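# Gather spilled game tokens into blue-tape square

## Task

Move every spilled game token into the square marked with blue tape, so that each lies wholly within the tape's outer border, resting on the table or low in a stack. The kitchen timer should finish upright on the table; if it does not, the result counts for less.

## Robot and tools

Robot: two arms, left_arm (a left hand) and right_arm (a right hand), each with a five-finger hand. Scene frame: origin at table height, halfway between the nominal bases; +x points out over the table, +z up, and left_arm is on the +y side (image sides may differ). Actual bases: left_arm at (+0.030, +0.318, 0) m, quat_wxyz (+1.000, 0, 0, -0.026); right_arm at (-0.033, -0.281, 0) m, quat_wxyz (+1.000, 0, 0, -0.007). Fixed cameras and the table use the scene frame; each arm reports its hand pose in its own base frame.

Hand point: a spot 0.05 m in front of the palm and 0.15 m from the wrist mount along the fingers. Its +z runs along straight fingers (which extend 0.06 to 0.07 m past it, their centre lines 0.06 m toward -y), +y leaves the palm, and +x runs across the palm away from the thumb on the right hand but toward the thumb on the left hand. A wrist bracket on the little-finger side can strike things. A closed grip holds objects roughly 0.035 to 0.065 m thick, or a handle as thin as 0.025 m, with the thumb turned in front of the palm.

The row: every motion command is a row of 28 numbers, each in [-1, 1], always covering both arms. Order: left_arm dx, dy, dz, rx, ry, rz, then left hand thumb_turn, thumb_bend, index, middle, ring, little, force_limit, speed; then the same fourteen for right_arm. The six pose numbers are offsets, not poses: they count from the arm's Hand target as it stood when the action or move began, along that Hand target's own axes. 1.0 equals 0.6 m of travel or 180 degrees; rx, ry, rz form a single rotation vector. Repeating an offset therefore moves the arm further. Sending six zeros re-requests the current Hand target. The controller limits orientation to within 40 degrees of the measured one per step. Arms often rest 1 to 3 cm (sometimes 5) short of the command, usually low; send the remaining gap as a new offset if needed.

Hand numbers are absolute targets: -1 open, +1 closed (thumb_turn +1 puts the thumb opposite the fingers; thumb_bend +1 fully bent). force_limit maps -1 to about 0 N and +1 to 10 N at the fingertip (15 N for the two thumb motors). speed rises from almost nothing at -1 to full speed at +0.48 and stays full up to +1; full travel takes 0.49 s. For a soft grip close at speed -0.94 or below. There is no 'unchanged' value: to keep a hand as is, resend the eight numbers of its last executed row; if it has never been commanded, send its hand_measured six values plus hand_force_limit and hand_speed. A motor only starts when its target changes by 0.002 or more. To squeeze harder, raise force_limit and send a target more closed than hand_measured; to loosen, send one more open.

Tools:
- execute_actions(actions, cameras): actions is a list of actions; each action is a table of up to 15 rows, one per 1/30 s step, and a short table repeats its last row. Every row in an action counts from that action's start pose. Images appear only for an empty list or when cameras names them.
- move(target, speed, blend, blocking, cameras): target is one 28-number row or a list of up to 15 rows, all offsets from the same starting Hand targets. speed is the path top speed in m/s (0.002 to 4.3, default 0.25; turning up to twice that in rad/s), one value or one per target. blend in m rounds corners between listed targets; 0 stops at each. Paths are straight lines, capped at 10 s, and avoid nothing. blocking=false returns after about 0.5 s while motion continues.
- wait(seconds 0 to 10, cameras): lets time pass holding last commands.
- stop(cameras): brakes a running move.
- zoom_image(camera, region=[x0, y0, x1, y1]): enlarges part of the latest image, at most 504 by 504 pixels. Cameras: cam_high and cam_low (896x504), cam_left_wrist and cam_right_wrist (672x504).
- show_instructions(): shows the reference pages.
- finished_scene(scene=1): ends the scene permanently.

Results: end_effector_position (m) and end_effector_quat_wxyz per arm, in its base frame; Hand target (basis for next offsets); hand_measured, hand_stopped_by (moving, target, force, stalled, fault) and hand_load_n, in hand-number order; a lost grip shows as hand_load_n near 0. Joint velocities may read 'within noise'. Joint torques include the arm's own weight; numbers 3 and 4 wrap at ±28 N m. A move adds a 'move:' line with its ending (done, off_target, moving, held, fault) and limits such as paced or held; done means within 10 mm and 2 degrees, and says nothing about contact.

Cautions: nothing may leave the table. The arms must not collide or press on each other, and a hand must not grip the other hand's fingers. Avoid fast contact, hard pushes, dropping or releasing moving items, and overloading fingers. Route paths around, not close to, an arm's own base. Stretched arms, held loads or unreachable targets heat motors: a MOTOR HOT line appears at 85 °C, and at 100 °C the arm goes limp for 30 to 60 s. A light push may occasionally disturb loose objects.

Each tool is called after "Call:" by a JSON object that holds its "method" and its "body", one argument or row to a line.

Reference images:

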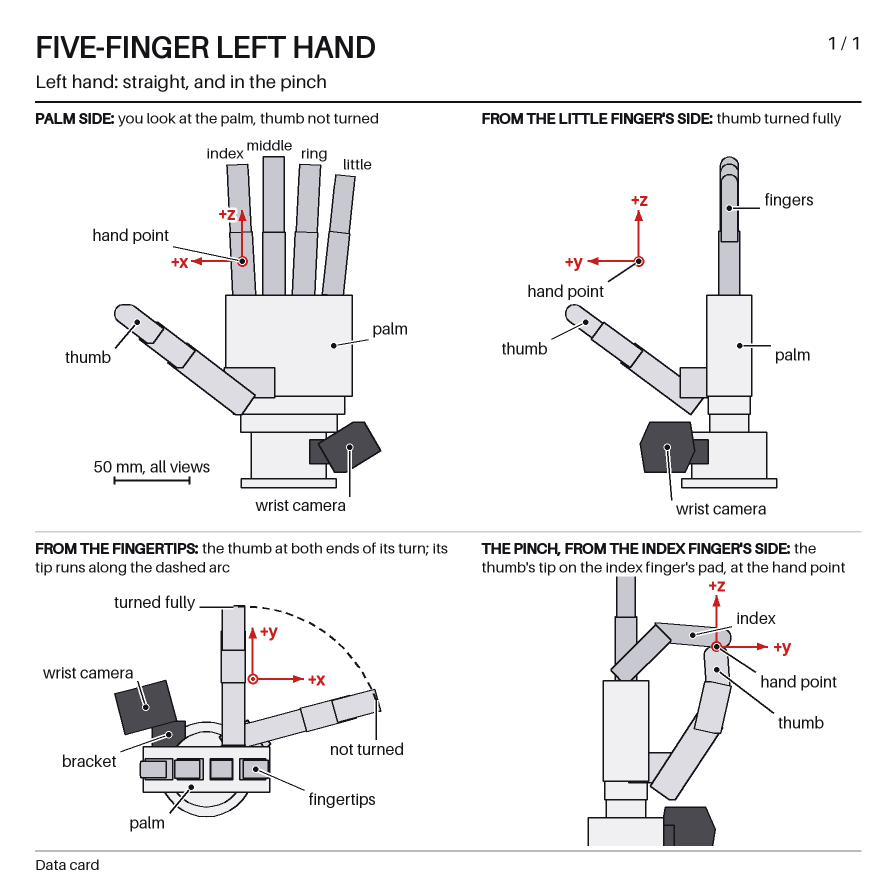

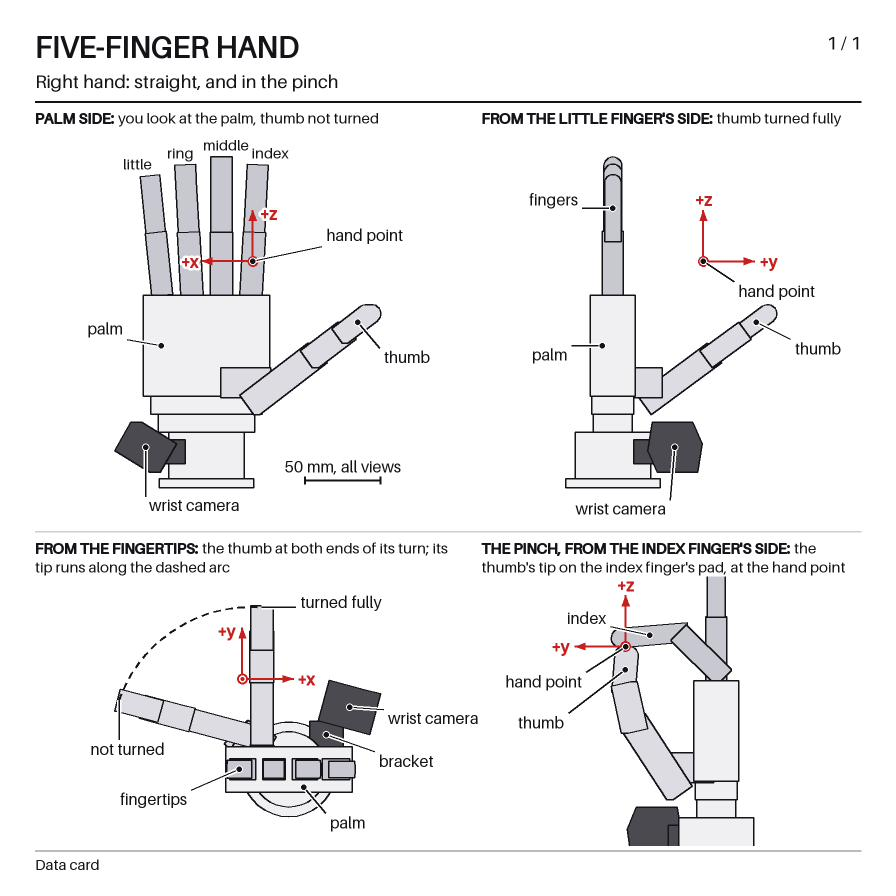

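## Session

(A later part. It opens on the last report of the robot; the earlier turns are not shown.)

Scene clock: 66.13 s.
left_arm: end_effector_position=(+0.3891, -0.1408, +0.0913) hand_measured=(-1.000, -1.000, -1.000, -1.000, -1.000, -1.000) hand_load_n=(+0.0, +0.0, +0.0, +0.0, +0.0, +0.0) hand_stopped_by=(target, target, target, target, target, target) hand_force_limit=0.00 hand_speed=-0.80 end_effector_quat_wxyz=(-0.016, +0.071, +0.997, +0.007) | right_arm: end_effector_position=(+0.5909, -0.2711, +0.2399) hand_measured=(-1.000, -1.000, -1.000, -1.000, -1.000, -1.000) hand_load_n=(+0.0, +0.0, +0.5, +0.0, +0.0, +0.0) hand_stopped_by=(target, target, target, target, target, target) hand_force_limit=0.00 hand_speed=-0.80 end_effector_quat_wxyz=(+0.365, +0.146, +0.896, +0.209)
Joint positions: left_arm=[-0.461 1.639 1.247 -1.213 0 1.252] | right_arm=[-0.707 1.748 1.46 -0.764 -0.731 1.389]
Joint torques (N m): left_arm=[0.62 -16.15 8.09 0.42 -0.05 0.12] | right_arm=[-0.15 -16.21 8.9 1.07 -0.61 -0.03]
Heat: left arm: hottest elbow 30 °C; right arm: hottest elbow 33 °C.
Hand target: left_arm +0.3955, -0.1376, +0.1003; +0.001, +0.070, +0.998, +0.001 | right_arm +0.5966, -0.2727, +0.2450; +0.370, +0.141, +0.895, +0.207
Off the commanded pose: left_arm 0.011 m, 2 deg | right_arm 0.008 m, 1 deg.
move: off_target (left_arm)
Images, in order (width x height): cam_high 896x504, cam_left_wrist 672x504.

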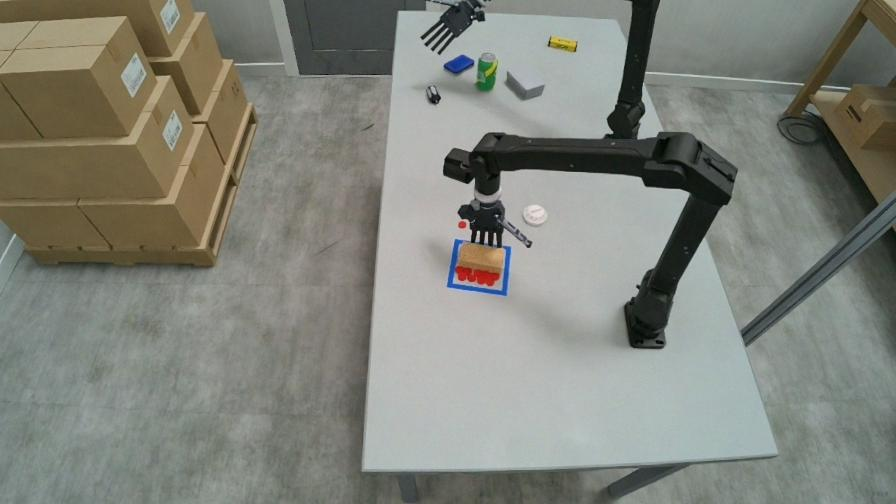

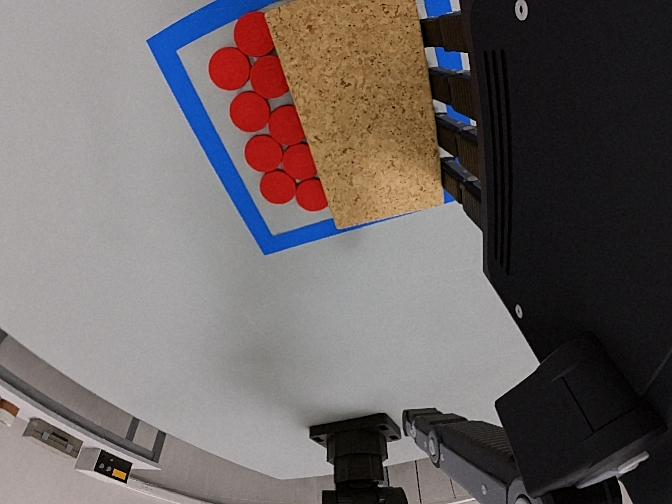

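Call:
{"method": "move", "body": {
  "target": [
    [0,-0.05,-0.02,0,0,0,-1,-1,-1,-1,-1,-1,0.0,-0.8,0,0,0,0,0,0,-1,-1,-1,-1,-1,-1,0.0,-0.8],
    [0,-0.07,-0.12,0,0,0,-1,-1,-1,-1,-1,-1,0.0,-0.8,0,0,0,0,0,0,-1,-1,-1,-1,-1,-1,0.0,-0.8],
    [-0.113,-0.2275,-0.12,-0.0237,-0.0754,-0.1935,-1,-1,-1,-1,1,1,0.0,0.0,0,0,0,0,0,0,-1,-1,-1,-1,-1,-1,0.0,-0.8],
    [-0.113,-0.2275,-0.058,-0.0237,-0.0754,-0.1935,-1,-1,-1,-1,1,1,0.0,0.0,0,0,0,0,0,0,-1,-1,-1,-1,-1,-1,0.0,-0.8]
  ],
  "cameras": ["all"],
  "speed": [0.15,0.2,0.25,0.15],
  "blend": [0.01,0.02,0,0]
}}

Call:
{"method": "zoom_image", "body": {
  "camera": "cam_high",
  "region": [420, 150, 580, 310]
}}

Call:
{"method": "zoom_image", "body": {
  "camera": "cam_low",
  "region": [370, 200, 580, 280]
}}

Scene clock: 72.40 s.
left_arm: end_effector_position=(+0.4426, -0.2742, +0.1375) hand_measured=(-1.000, -1.000, -1.000, -1.000, +1.000, +1.000) hand_load_n=(+0.0, +0.0, +0.0, +0.0, +0.5, +0.0) hand_stopped_by=(target, target, target, target, target, target) hand_force_limit=0.00 hand_speed=0.00 end_effector_quat_wxyz=(+0.115, -0.233, +0.965, +0.033) | right_arm: end_effector_position=(+0.5909, -0.2711, +0.2399) hand_measured=(-1.000, -1.000, -1.000, -1.000, -1.000, -1.000) hand_load_n=(+0.0, +0.0, +0.0, +0.0, +0.0, +0.0) hand_stopped_by=(target, target, target, target, target, target) hand_force_limit=0.00 hand_speed=-0.80 end_effector_quat_wxyz=(+0.365, +0.146, +0.896, +0.209)
Joint positions: left_arm=[-0.635 1.831 1.64 -1.28 -0.218 0.474] | right_arm=[-0.707 1.748 1.46 -0.764 -0.731 1.389]
Joint torques (N m): left_arm=[-1.44 -17.61 9.14 0.72 -0.22 -0.03] | right_arm=[-0.15 -16.21 8.9 1.06 -0.6 -0.03]
Heat: left arm: hottest elbow 31 °C; right arm: hottest elbow 34 °C.
Hand target: left_arm +0.4435, -0.2823, +0.1350; +0.119, -0.231, +0.965, +0.029 | right_arm +0.5966, -0.2727, +0.2450; +0.370, +0.141, +0.895, +0.207
Off the commanded pose: left_arm 0.008 m, 1 deg | right_arm 0.008 m, 1 deg.
move: done; target 3's new numbers were sent with left_arm's hand 0.020 m and 2 deg from that target

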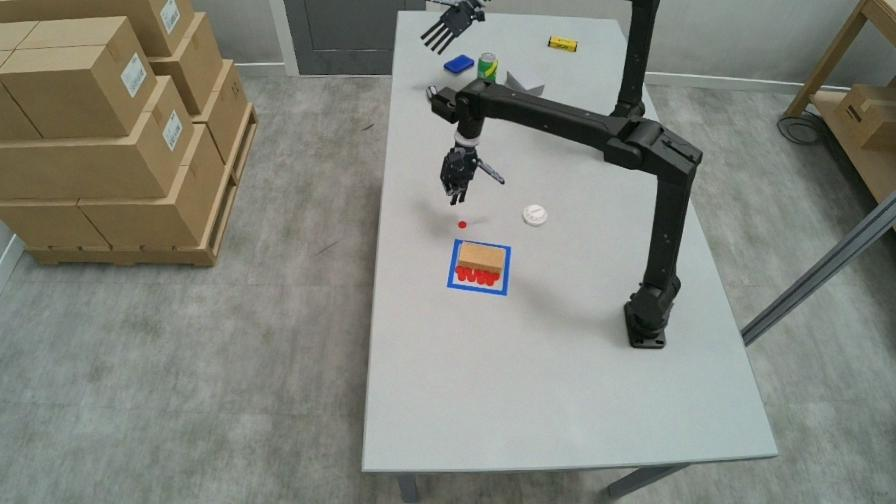

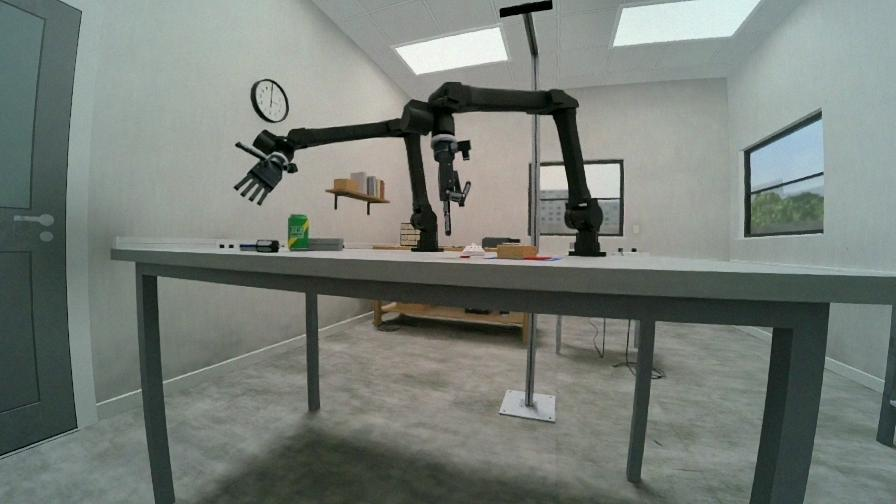

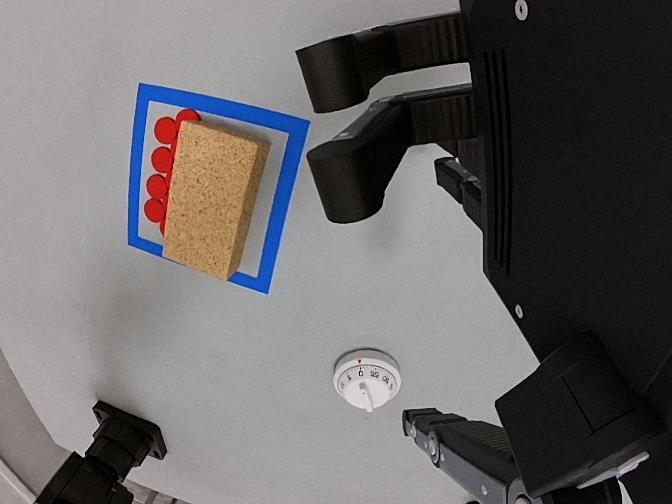

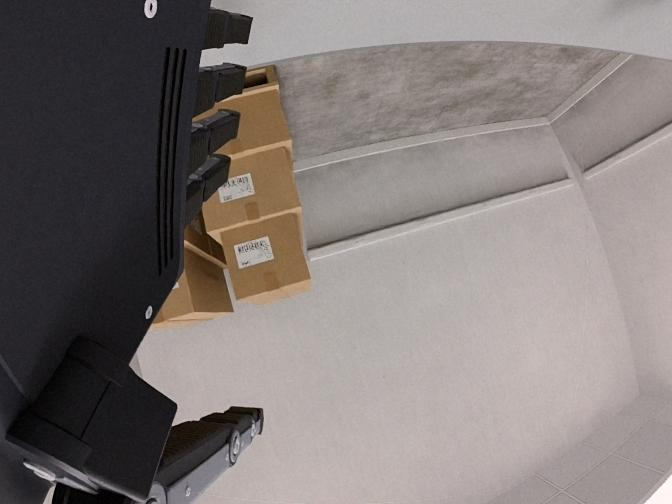

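Scaled by 3.150 from the camera's 896x504 image, which has a finer 1280x720 frame.

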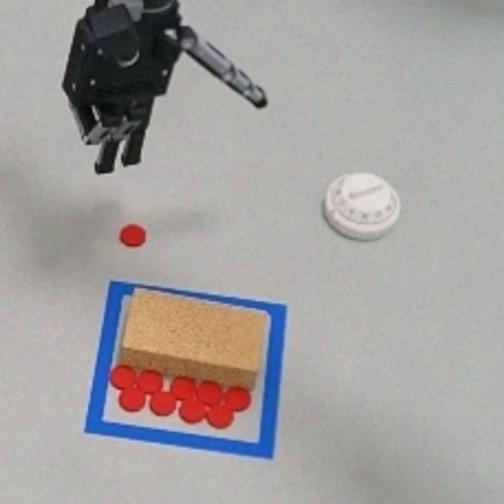

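Scaled by 2.400 from the camera's 896x504 image, which has a finer 1280x720 frame.

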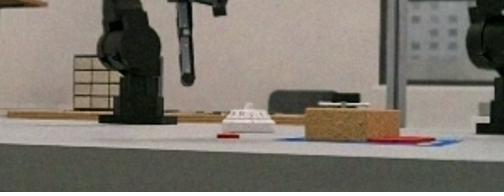

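Call:
{"method": "move", "body": {
  "target": [0.019,0,0.0759,0,0,0,-1,-1,-1,-1,1,1,0.0,0.0,0,0,0,0,0,0,-1,-1,-1,-1,-1,-1,0.0,-0.8],
  "cameras": ["all"],
  "speed": 0.12
}}

Call:
{"method": "zoom_image", "body": {
  "camera": "cam_high",
  "region": [420, 150, 580, 310]
}}

Call:
{"method": "zoom_image", "body": {
  "camera": "cam_low",
  "region": [400, 220, 520, 270]
}}

Scene clock: 73.87 s.
left_arm: end_effector_position=(+0.4424, -0.2741, +0.0893) hand_measured=(-1.000, -1.000, -1.000, -1.000, +1.000, +1.000) hand_load_n=(+0.0, +0.0, +0.0, +0.0, +0.0, +0.0) hand_stopped_by=(target, target, target, target, target, target) hand_force_limit=0.00 hand_speed=0.00 end_effector_quat_wxyz=(+0.114, -0.233, +0.965, +0.034) | right_arm: end_effector_position=(+0.5909, -0.2711, +0.2399) hand_measured=(-1.000, -1.000, -1.000, -1.000, -1.000, -1.000) hand_load_n=(-0.5, +0.0, +0.0, +0.0, +0.0, +0.0) hand_stopped_by=(target, target, target, target, target, target) hand_force_limit=0.00 hand_speed=-0.80 end_effector_quat_wxyz=(+0.365, +0.146, +0.896, +0.209)
Joint positions: left_arm=[-0.635 1.864 1.558 -1.167 -0.218 0.474] | right_arm=[-0.707 1.748 1.46 -0.764 -0.731 1.389]
Joint torques (N m): left_arm=[-1.49 -17.49 8.95 0.73 -0.22 -0.02] | right_arm=[-0.15 -16.21 8.9 1.06 -0.61 -0.03]
Heat: left arm: hottest elbow 31 °C; right arm: hottest elbow 34 °C.
Hand target: left_arm +0.4436, -0.2823, +0.0879; +0.119, -0.231, +0.965, +0.029 | right_arm +0.5966, -0.2727, +0.2450; +0.370, +0.141, +0.895, +0.207
Off the commanded pose: left_arm 0.008 m, 1 deg | right_arm 0.008 m, 1 deg.
move: done

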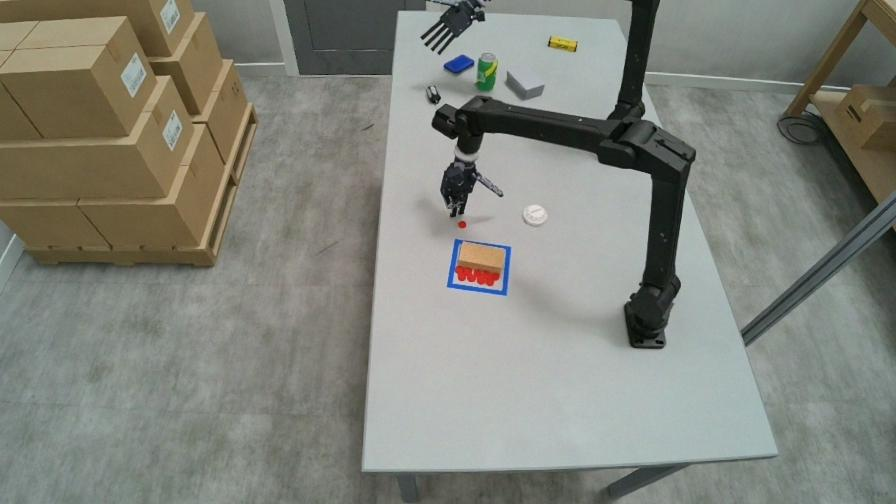

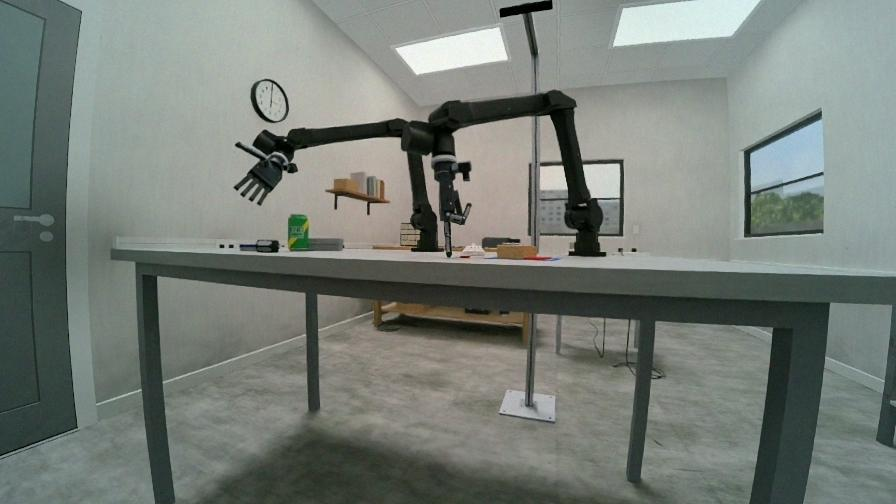

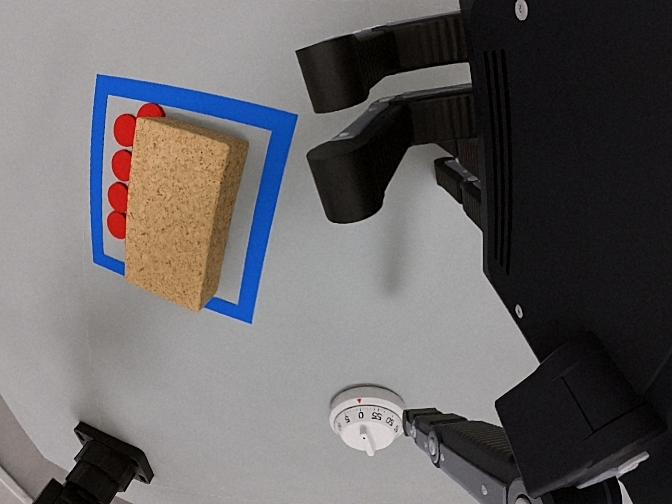

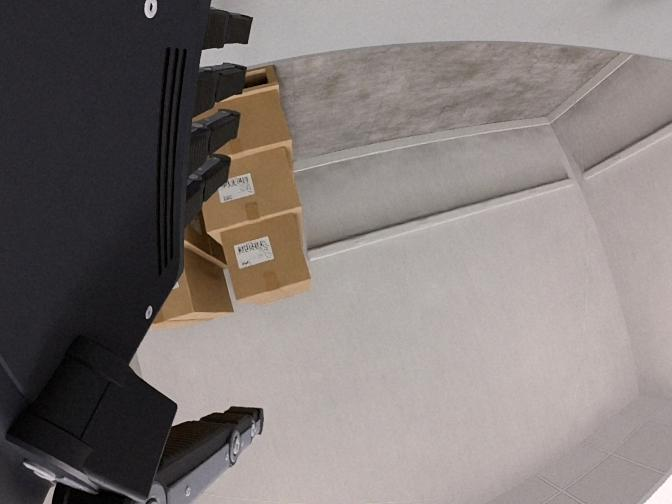

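Scaled by 3.150 from the camera's 896x504 image, which has a finer 1280x720 frame.

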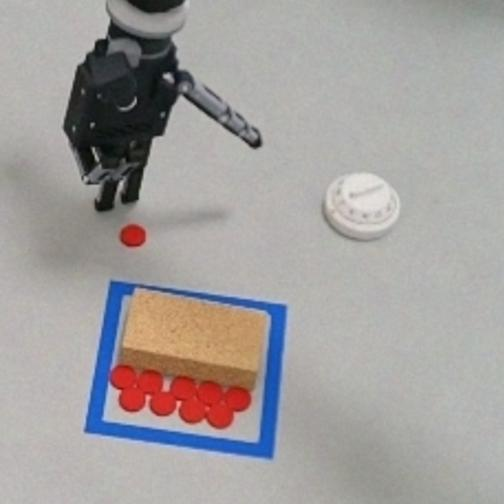

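Scaled by 4.200 from the camera's 896x504 image, which has a finer 1280x720 frame.

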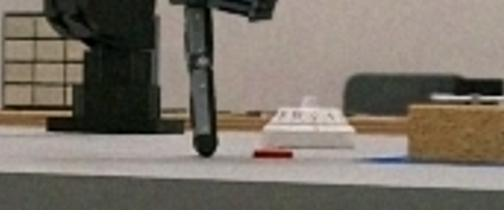

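Call:
{"method": "move", "body": {
  "target": [-0.0097,0.1558,-0.0095,0,0,0,-1,-1,-1,-1,1,1,0.0,0.0,0,0,0,0,0,0,-1,-1,-1,-1,-1,-1,0.0,-0.8],
  "cameras": ["cam_high","cam_low","cam_left_wrist"],
  "speed": 0.07
}}

Call:
{"method": "zoom_image", "body": {
  "camera": "cam_high",
  "region": [420, 150, 580, 310]
}}

Call:
{"method": "zoom_image", "body": {
  "camera": "cam_low",
  "region": [420, 220, 540, 270]
}}

Scene clock: 77.10 s.
left_arm: end_effector_position=(+0.3990, -0.2001, +0.0870) hand_measured=(-1.000, -1.000, -1.000, -1.000, +1.000, +1.000) hand_load_n=(+0.0, +0.0, +0.0, +0.0, +0.5, +0.0) hand_stopped_by=(target, target, target, target, target, target) hand_force_limit=0.00 hand_speed=0.00 end_effector_quat_wxyz=(+0.109, -0.228, +0.967, +0.039) | right_arm: end_effector_position=(+0.5909, -0.2711, +0.2399) hand_measured=(-1.000, -1.000, -1.000, -1.000, -1.000, -1.000) hand_load_n=(+0.0, +0.0, +0.0, +0.0, +0.0, +0.0) hand_stopped_by=(target, target, target, target, target, target) hand_force_limit=0.00 hand_speed=-0.80 end_effector_quat_wxyz=(+0.365, +0.146, +0.896, +0.209)
Joint positions: left_arm=[-0.567 1.683 1.296 -1.086 -0.211 0.551] | right_arm=[-0.707 1.748 1.46 -0.764 -0.731 1.389]
Joint torques (N m): left_arm=[0.67 -17.38 8.12 0.83 -0.08 0.13] | right_arm=[-0.15 -16.21 8.88 1.05 -0.6 -0.04]
Heat: left arm: hottest elbow 31 °C; right arm: hottest elbow 34 °C.
Hand target: left_arm +0.4051, -0.1971, +0.0949; +0.119, -0.231, +0.965, +0.029 | right_arm +0.5966, -0.2727, +0.2450; +0.370, +0.141, +0.895, +0.207
Off the commanded pose: left_arm 0.010 m, 2 deg | right_arm 0.008 m, 1 deg.
move: done
Images, in order (width x height): cam_high 896x504, cam_low 896x504, cam_left_wrist 672x504.

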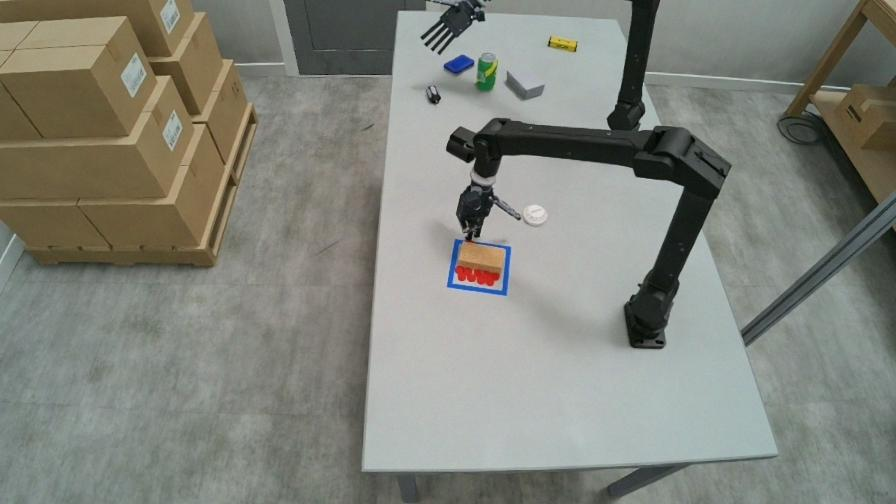

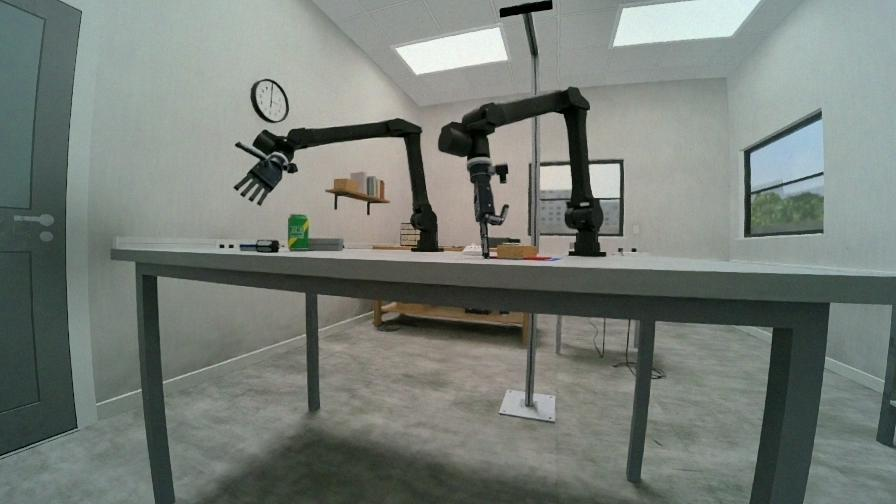

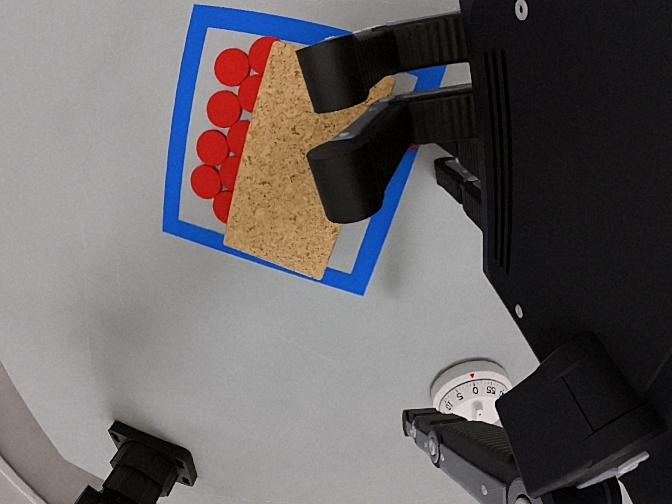

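Scaled by 3.150 from the camera's 896x504 image, which has a finer 1280x720 frame.

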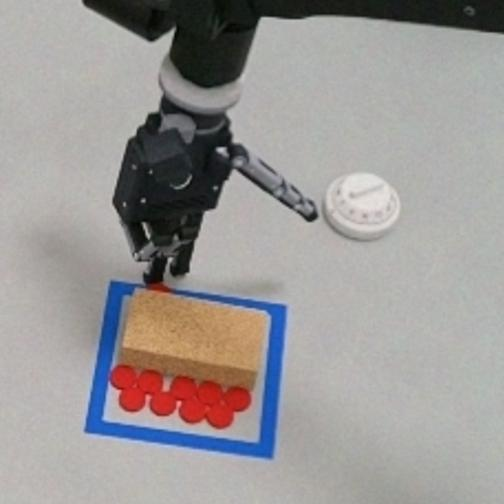

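Scaled by 4.200 from the camera's 896x504 image, which has a finer 1280x720 frame.

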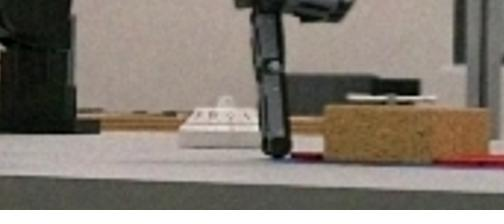

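Call:
{"method": "zoom_image", "body": {
  "camera": "cam_high",
  "region": [445, 215, 495, 265]
}}

Scaled by 10.080 from the camera's 896x504 image, which has a finer 1280x720 frame.

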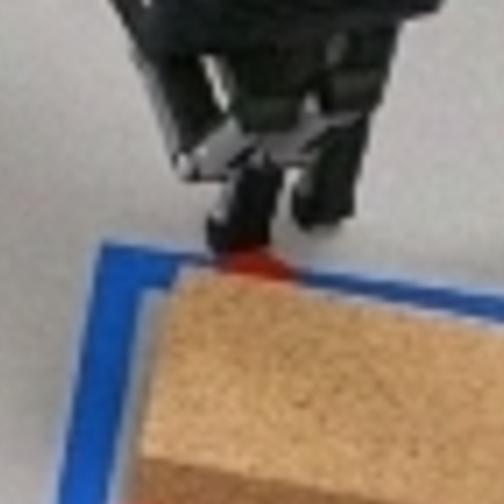

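Call:
{"method": "move", "body": {
  "target": [-0.0103,0.0283,0.0018,0,0,0,-1,-1,-1,-1,1,1,0.0,0.0,0,0,0,0,0,0,-1,-1,-1,-1,-1,-1,0.0,-0.8],
  "cameras": ["cam_high","cam_low"],
  "speed": 0.07
}}

Call:
{"method": "zoom_image", "body": {
  "camera": "cam_high",
  "region": [445, 215, 495, 265]
}}

Scene clock: 79.93 s.
left_arm: end_effector_position=(+0.3969, -0.1830, +0.0868) hand_measured=(-1.000, -1.000, -1.000, -1.000, +1.000, +1.000) hand_load_n=(+0.0, +0.0, +0.0, +0.0, +0.5, +0.0) hand_stopped_by=(target, target, target, target, target, target) hand_force_limit=0.00 hand_speed=0.00 end_effector_quat_wxyz=(+0.109, -0.228, +0.967, +0.039) | right_arm: end_effector_position=(+0.5909, -0.2711, +0.2399) hand_measured=(-1.000, -1.000, -1.000, -1.000, -1.000, -1.000) hand_load_n=(+0.0, +0.0, +0.0, +0.0, +0.0, +0.0) hand_stopped_by=(target, target, target, target, target, target) hand_force_limit=0.00 hand_speed=-0.80 end_effector_quat_wxyz=(+0.365, +0.146, +0.896, +0.209)
Joint positions: left_arm=[-0.539 1.656 1.261 -1.071 -0.207 0.58] | right_arm=[-0.707 1.748 1.46 -0.764 -0.731 1.389]
Joint torques (N m): left_arm=[0.79 -16.73 8.2 0.7 -0.12 0.11] | right_arm=[-0.09 -16.21 8.9 1.06 -0.6 -0.03]
Heat: left arm: hottest elbow 31 °C; right arm: hottest elbow 34 °C.
Hand target: left_arm +0.4029, -0.1791, +0.0953; +0.119, -0.231, +0.965, +0.029 | right_arm +0.5966, -0.2727, +0.2450; +0.370, +0.141, +0.895, +0.207
Off the commanded pose: left_arm 0.011 m, 2 deg | right_arm 0.008 m, 1 deg.
move: off_target (left_arm)
Images, in order (width x height): cam_high 896x504, cam_low 896x504.

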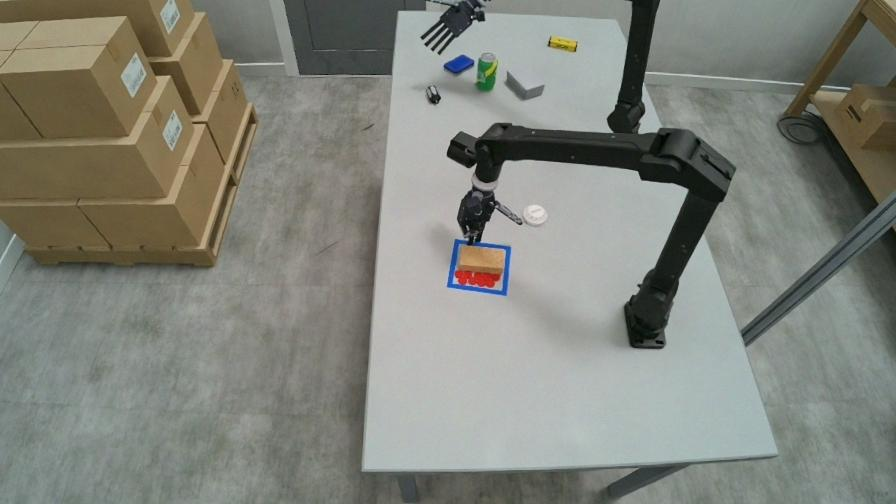

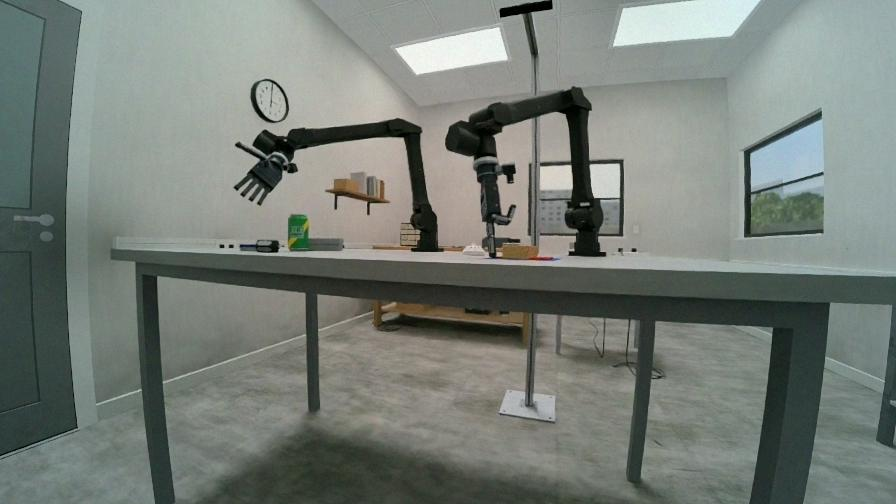

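Scaled by 10.080 from the camera's 896x504 image, which has a finer 1280x720 frame.

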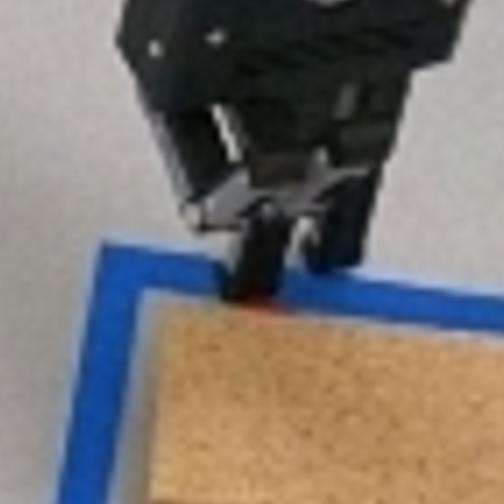

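Call:
{"method": "move", "body": {
  "target": [
    [0,-0.05,-0.02,0,0,0,-1,-1,-1,-1,1,1,0.0,0.0,0,0,0,0,0,0,-1,-1,-1,-1,-1,-1,0.0,-0.8],
    [0,-0.2,-0.15,0,0,0,-1,-1,-1,-1,1,1,0.0,0.0,0,0,0,0,0,0,-1,-1,-1,-1,-1,-1,0.0,-0.8]
  ],
  "cameras": ["all"],
  "speed": 0.2,
  "blend": [0.02,0]
}}

Call:
{"method": "zoom_image", "body": {
  "camera": "cam_high",
  "region": [440, 230, 520, 310]
}}

Call:
{"method": "zoom_image", "body": {
  "camera": "cam_left_wrist",
  "region": [80, 40, 400, 360]
}}

Scene clock: 81.97 s.
left_arm: end_effector_position=(+0.4291, -0.2840, +0.1708) hand_measured=(-1.000, -1.000, -1.000, -1.000, +1.000, +1.000) hand_load_n=(+0.0, -0.5, +0.0, +0.0, +0.0, +0.0) hand_stopped_by=(target, target, target, target, target, target) hand_force_limit=0.00 hand_speed=0.00 end_effector_quat_wxyz=(+0.109, -0.230, +0.966, +0.040) | right_arm: end_effector_position=(+0.5909, -0.2711, +0.2399) hand_measured=(-1.000, -1.000, -1.000, -1.000, -1.000, -1.000) hand_load_n=(+0.0, +0.0, +0.0, +0.0, +0.0, +0.0) hand_stopped_by=(target, target, target, target, target, target) hand_force_limit=0.00 hand_speed=-0.80 end_effector_quat_wxyz=(+0.365, +0.146, +0.896, +0.209)
Joint positions: left_arm=[-0.663 1.819 1.71 -1.386 -0.221 0.449] | right_arm=[-0.707 1.748 1.46 -0.764 -0.731 1.389]
Joint torques (N m): left_arm=[-1.49 -17.38 13.23 -0.2 -0.24 -0.03] | right_arm=[-0.15 -16.26 8.88 1.06 -0.61 -0.04]
Heat: left arm: hottest elbow 31 °C; right arm: hottest elbow 34 °C.
Hand target: left_arm +0.4377, -0.2960, +0.1826; +0.119, -0.231, +0.965, +0.029 | right_arm +0.5966, -0.2727, +0.2450; +0.370, +0.141, +0.895, +0.207
Off the commanded pose: left_arm 0.019 m, 2 deg | right_arm 0.008 m, 1 deg.
move: off_target (left_arm); blend cut to 0.0162 m at target 1

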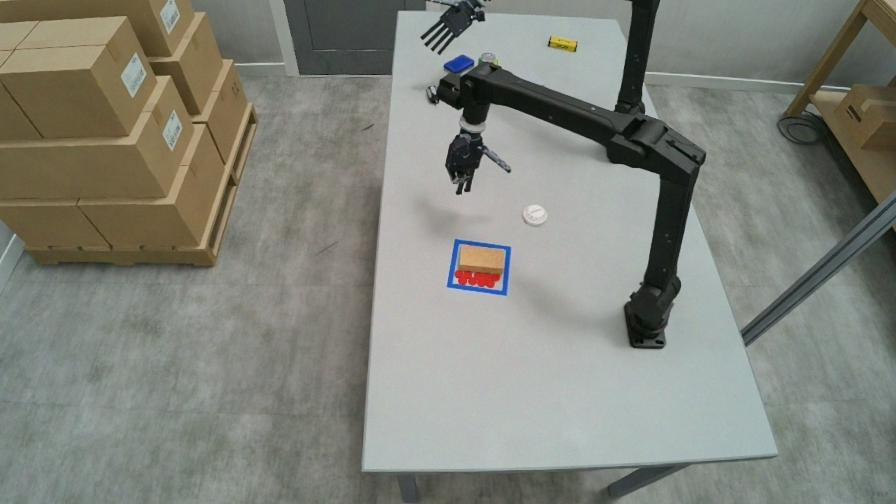

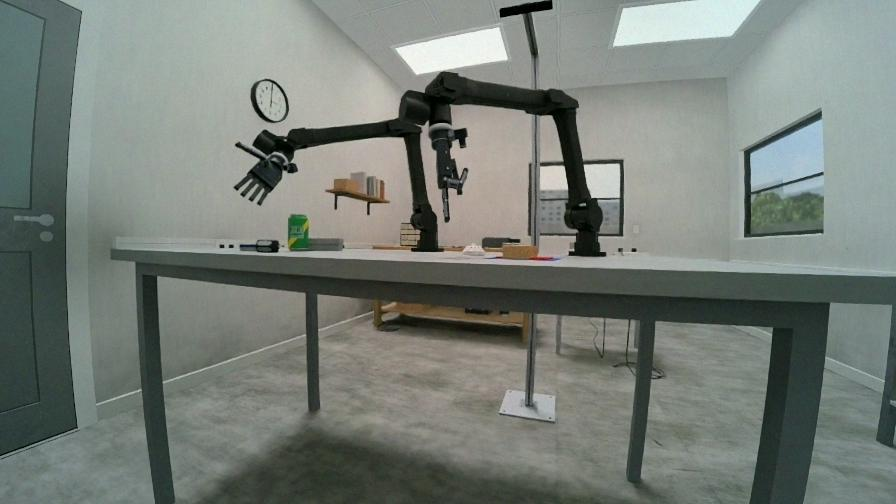

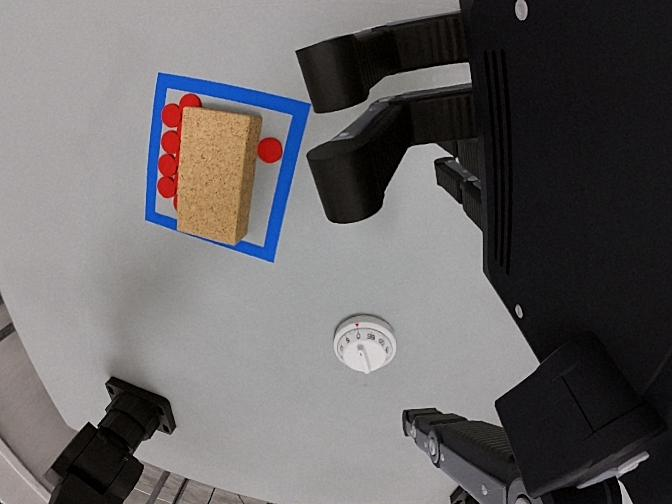

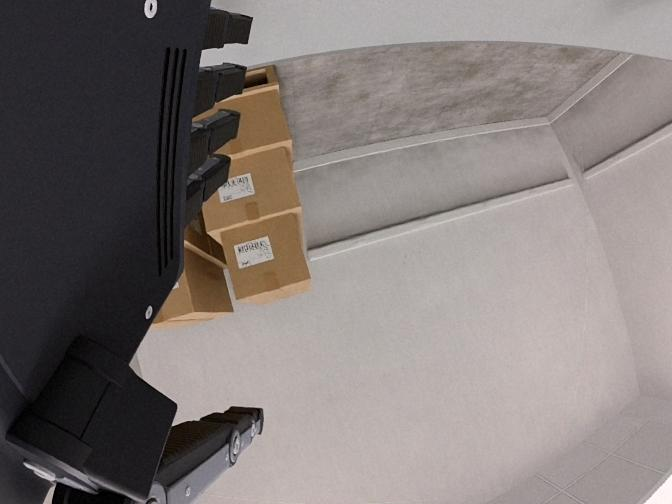

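Scaled by 6.300 from the camera's 896x504 image, which has a finer 1280x720 frame.

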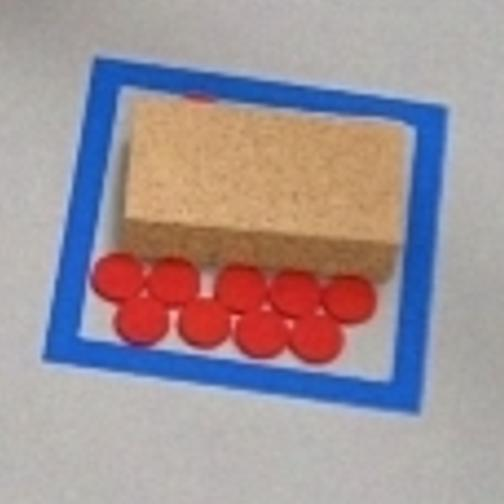

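Scaled by 1.575 from the camera's 672x504 image, which has a finer 960x720 frame.

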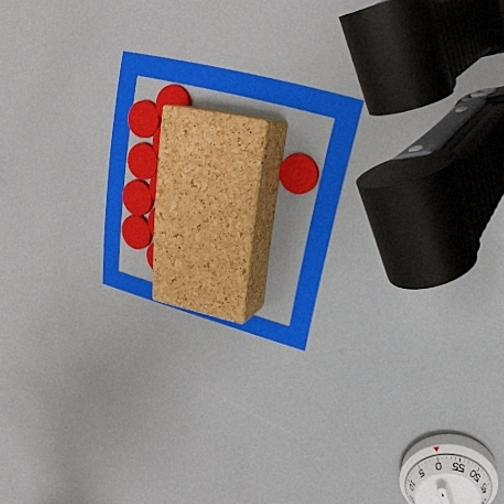

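Call:
{"method": "finished_scene", "body": {

}}

The scene is finished: the task was done.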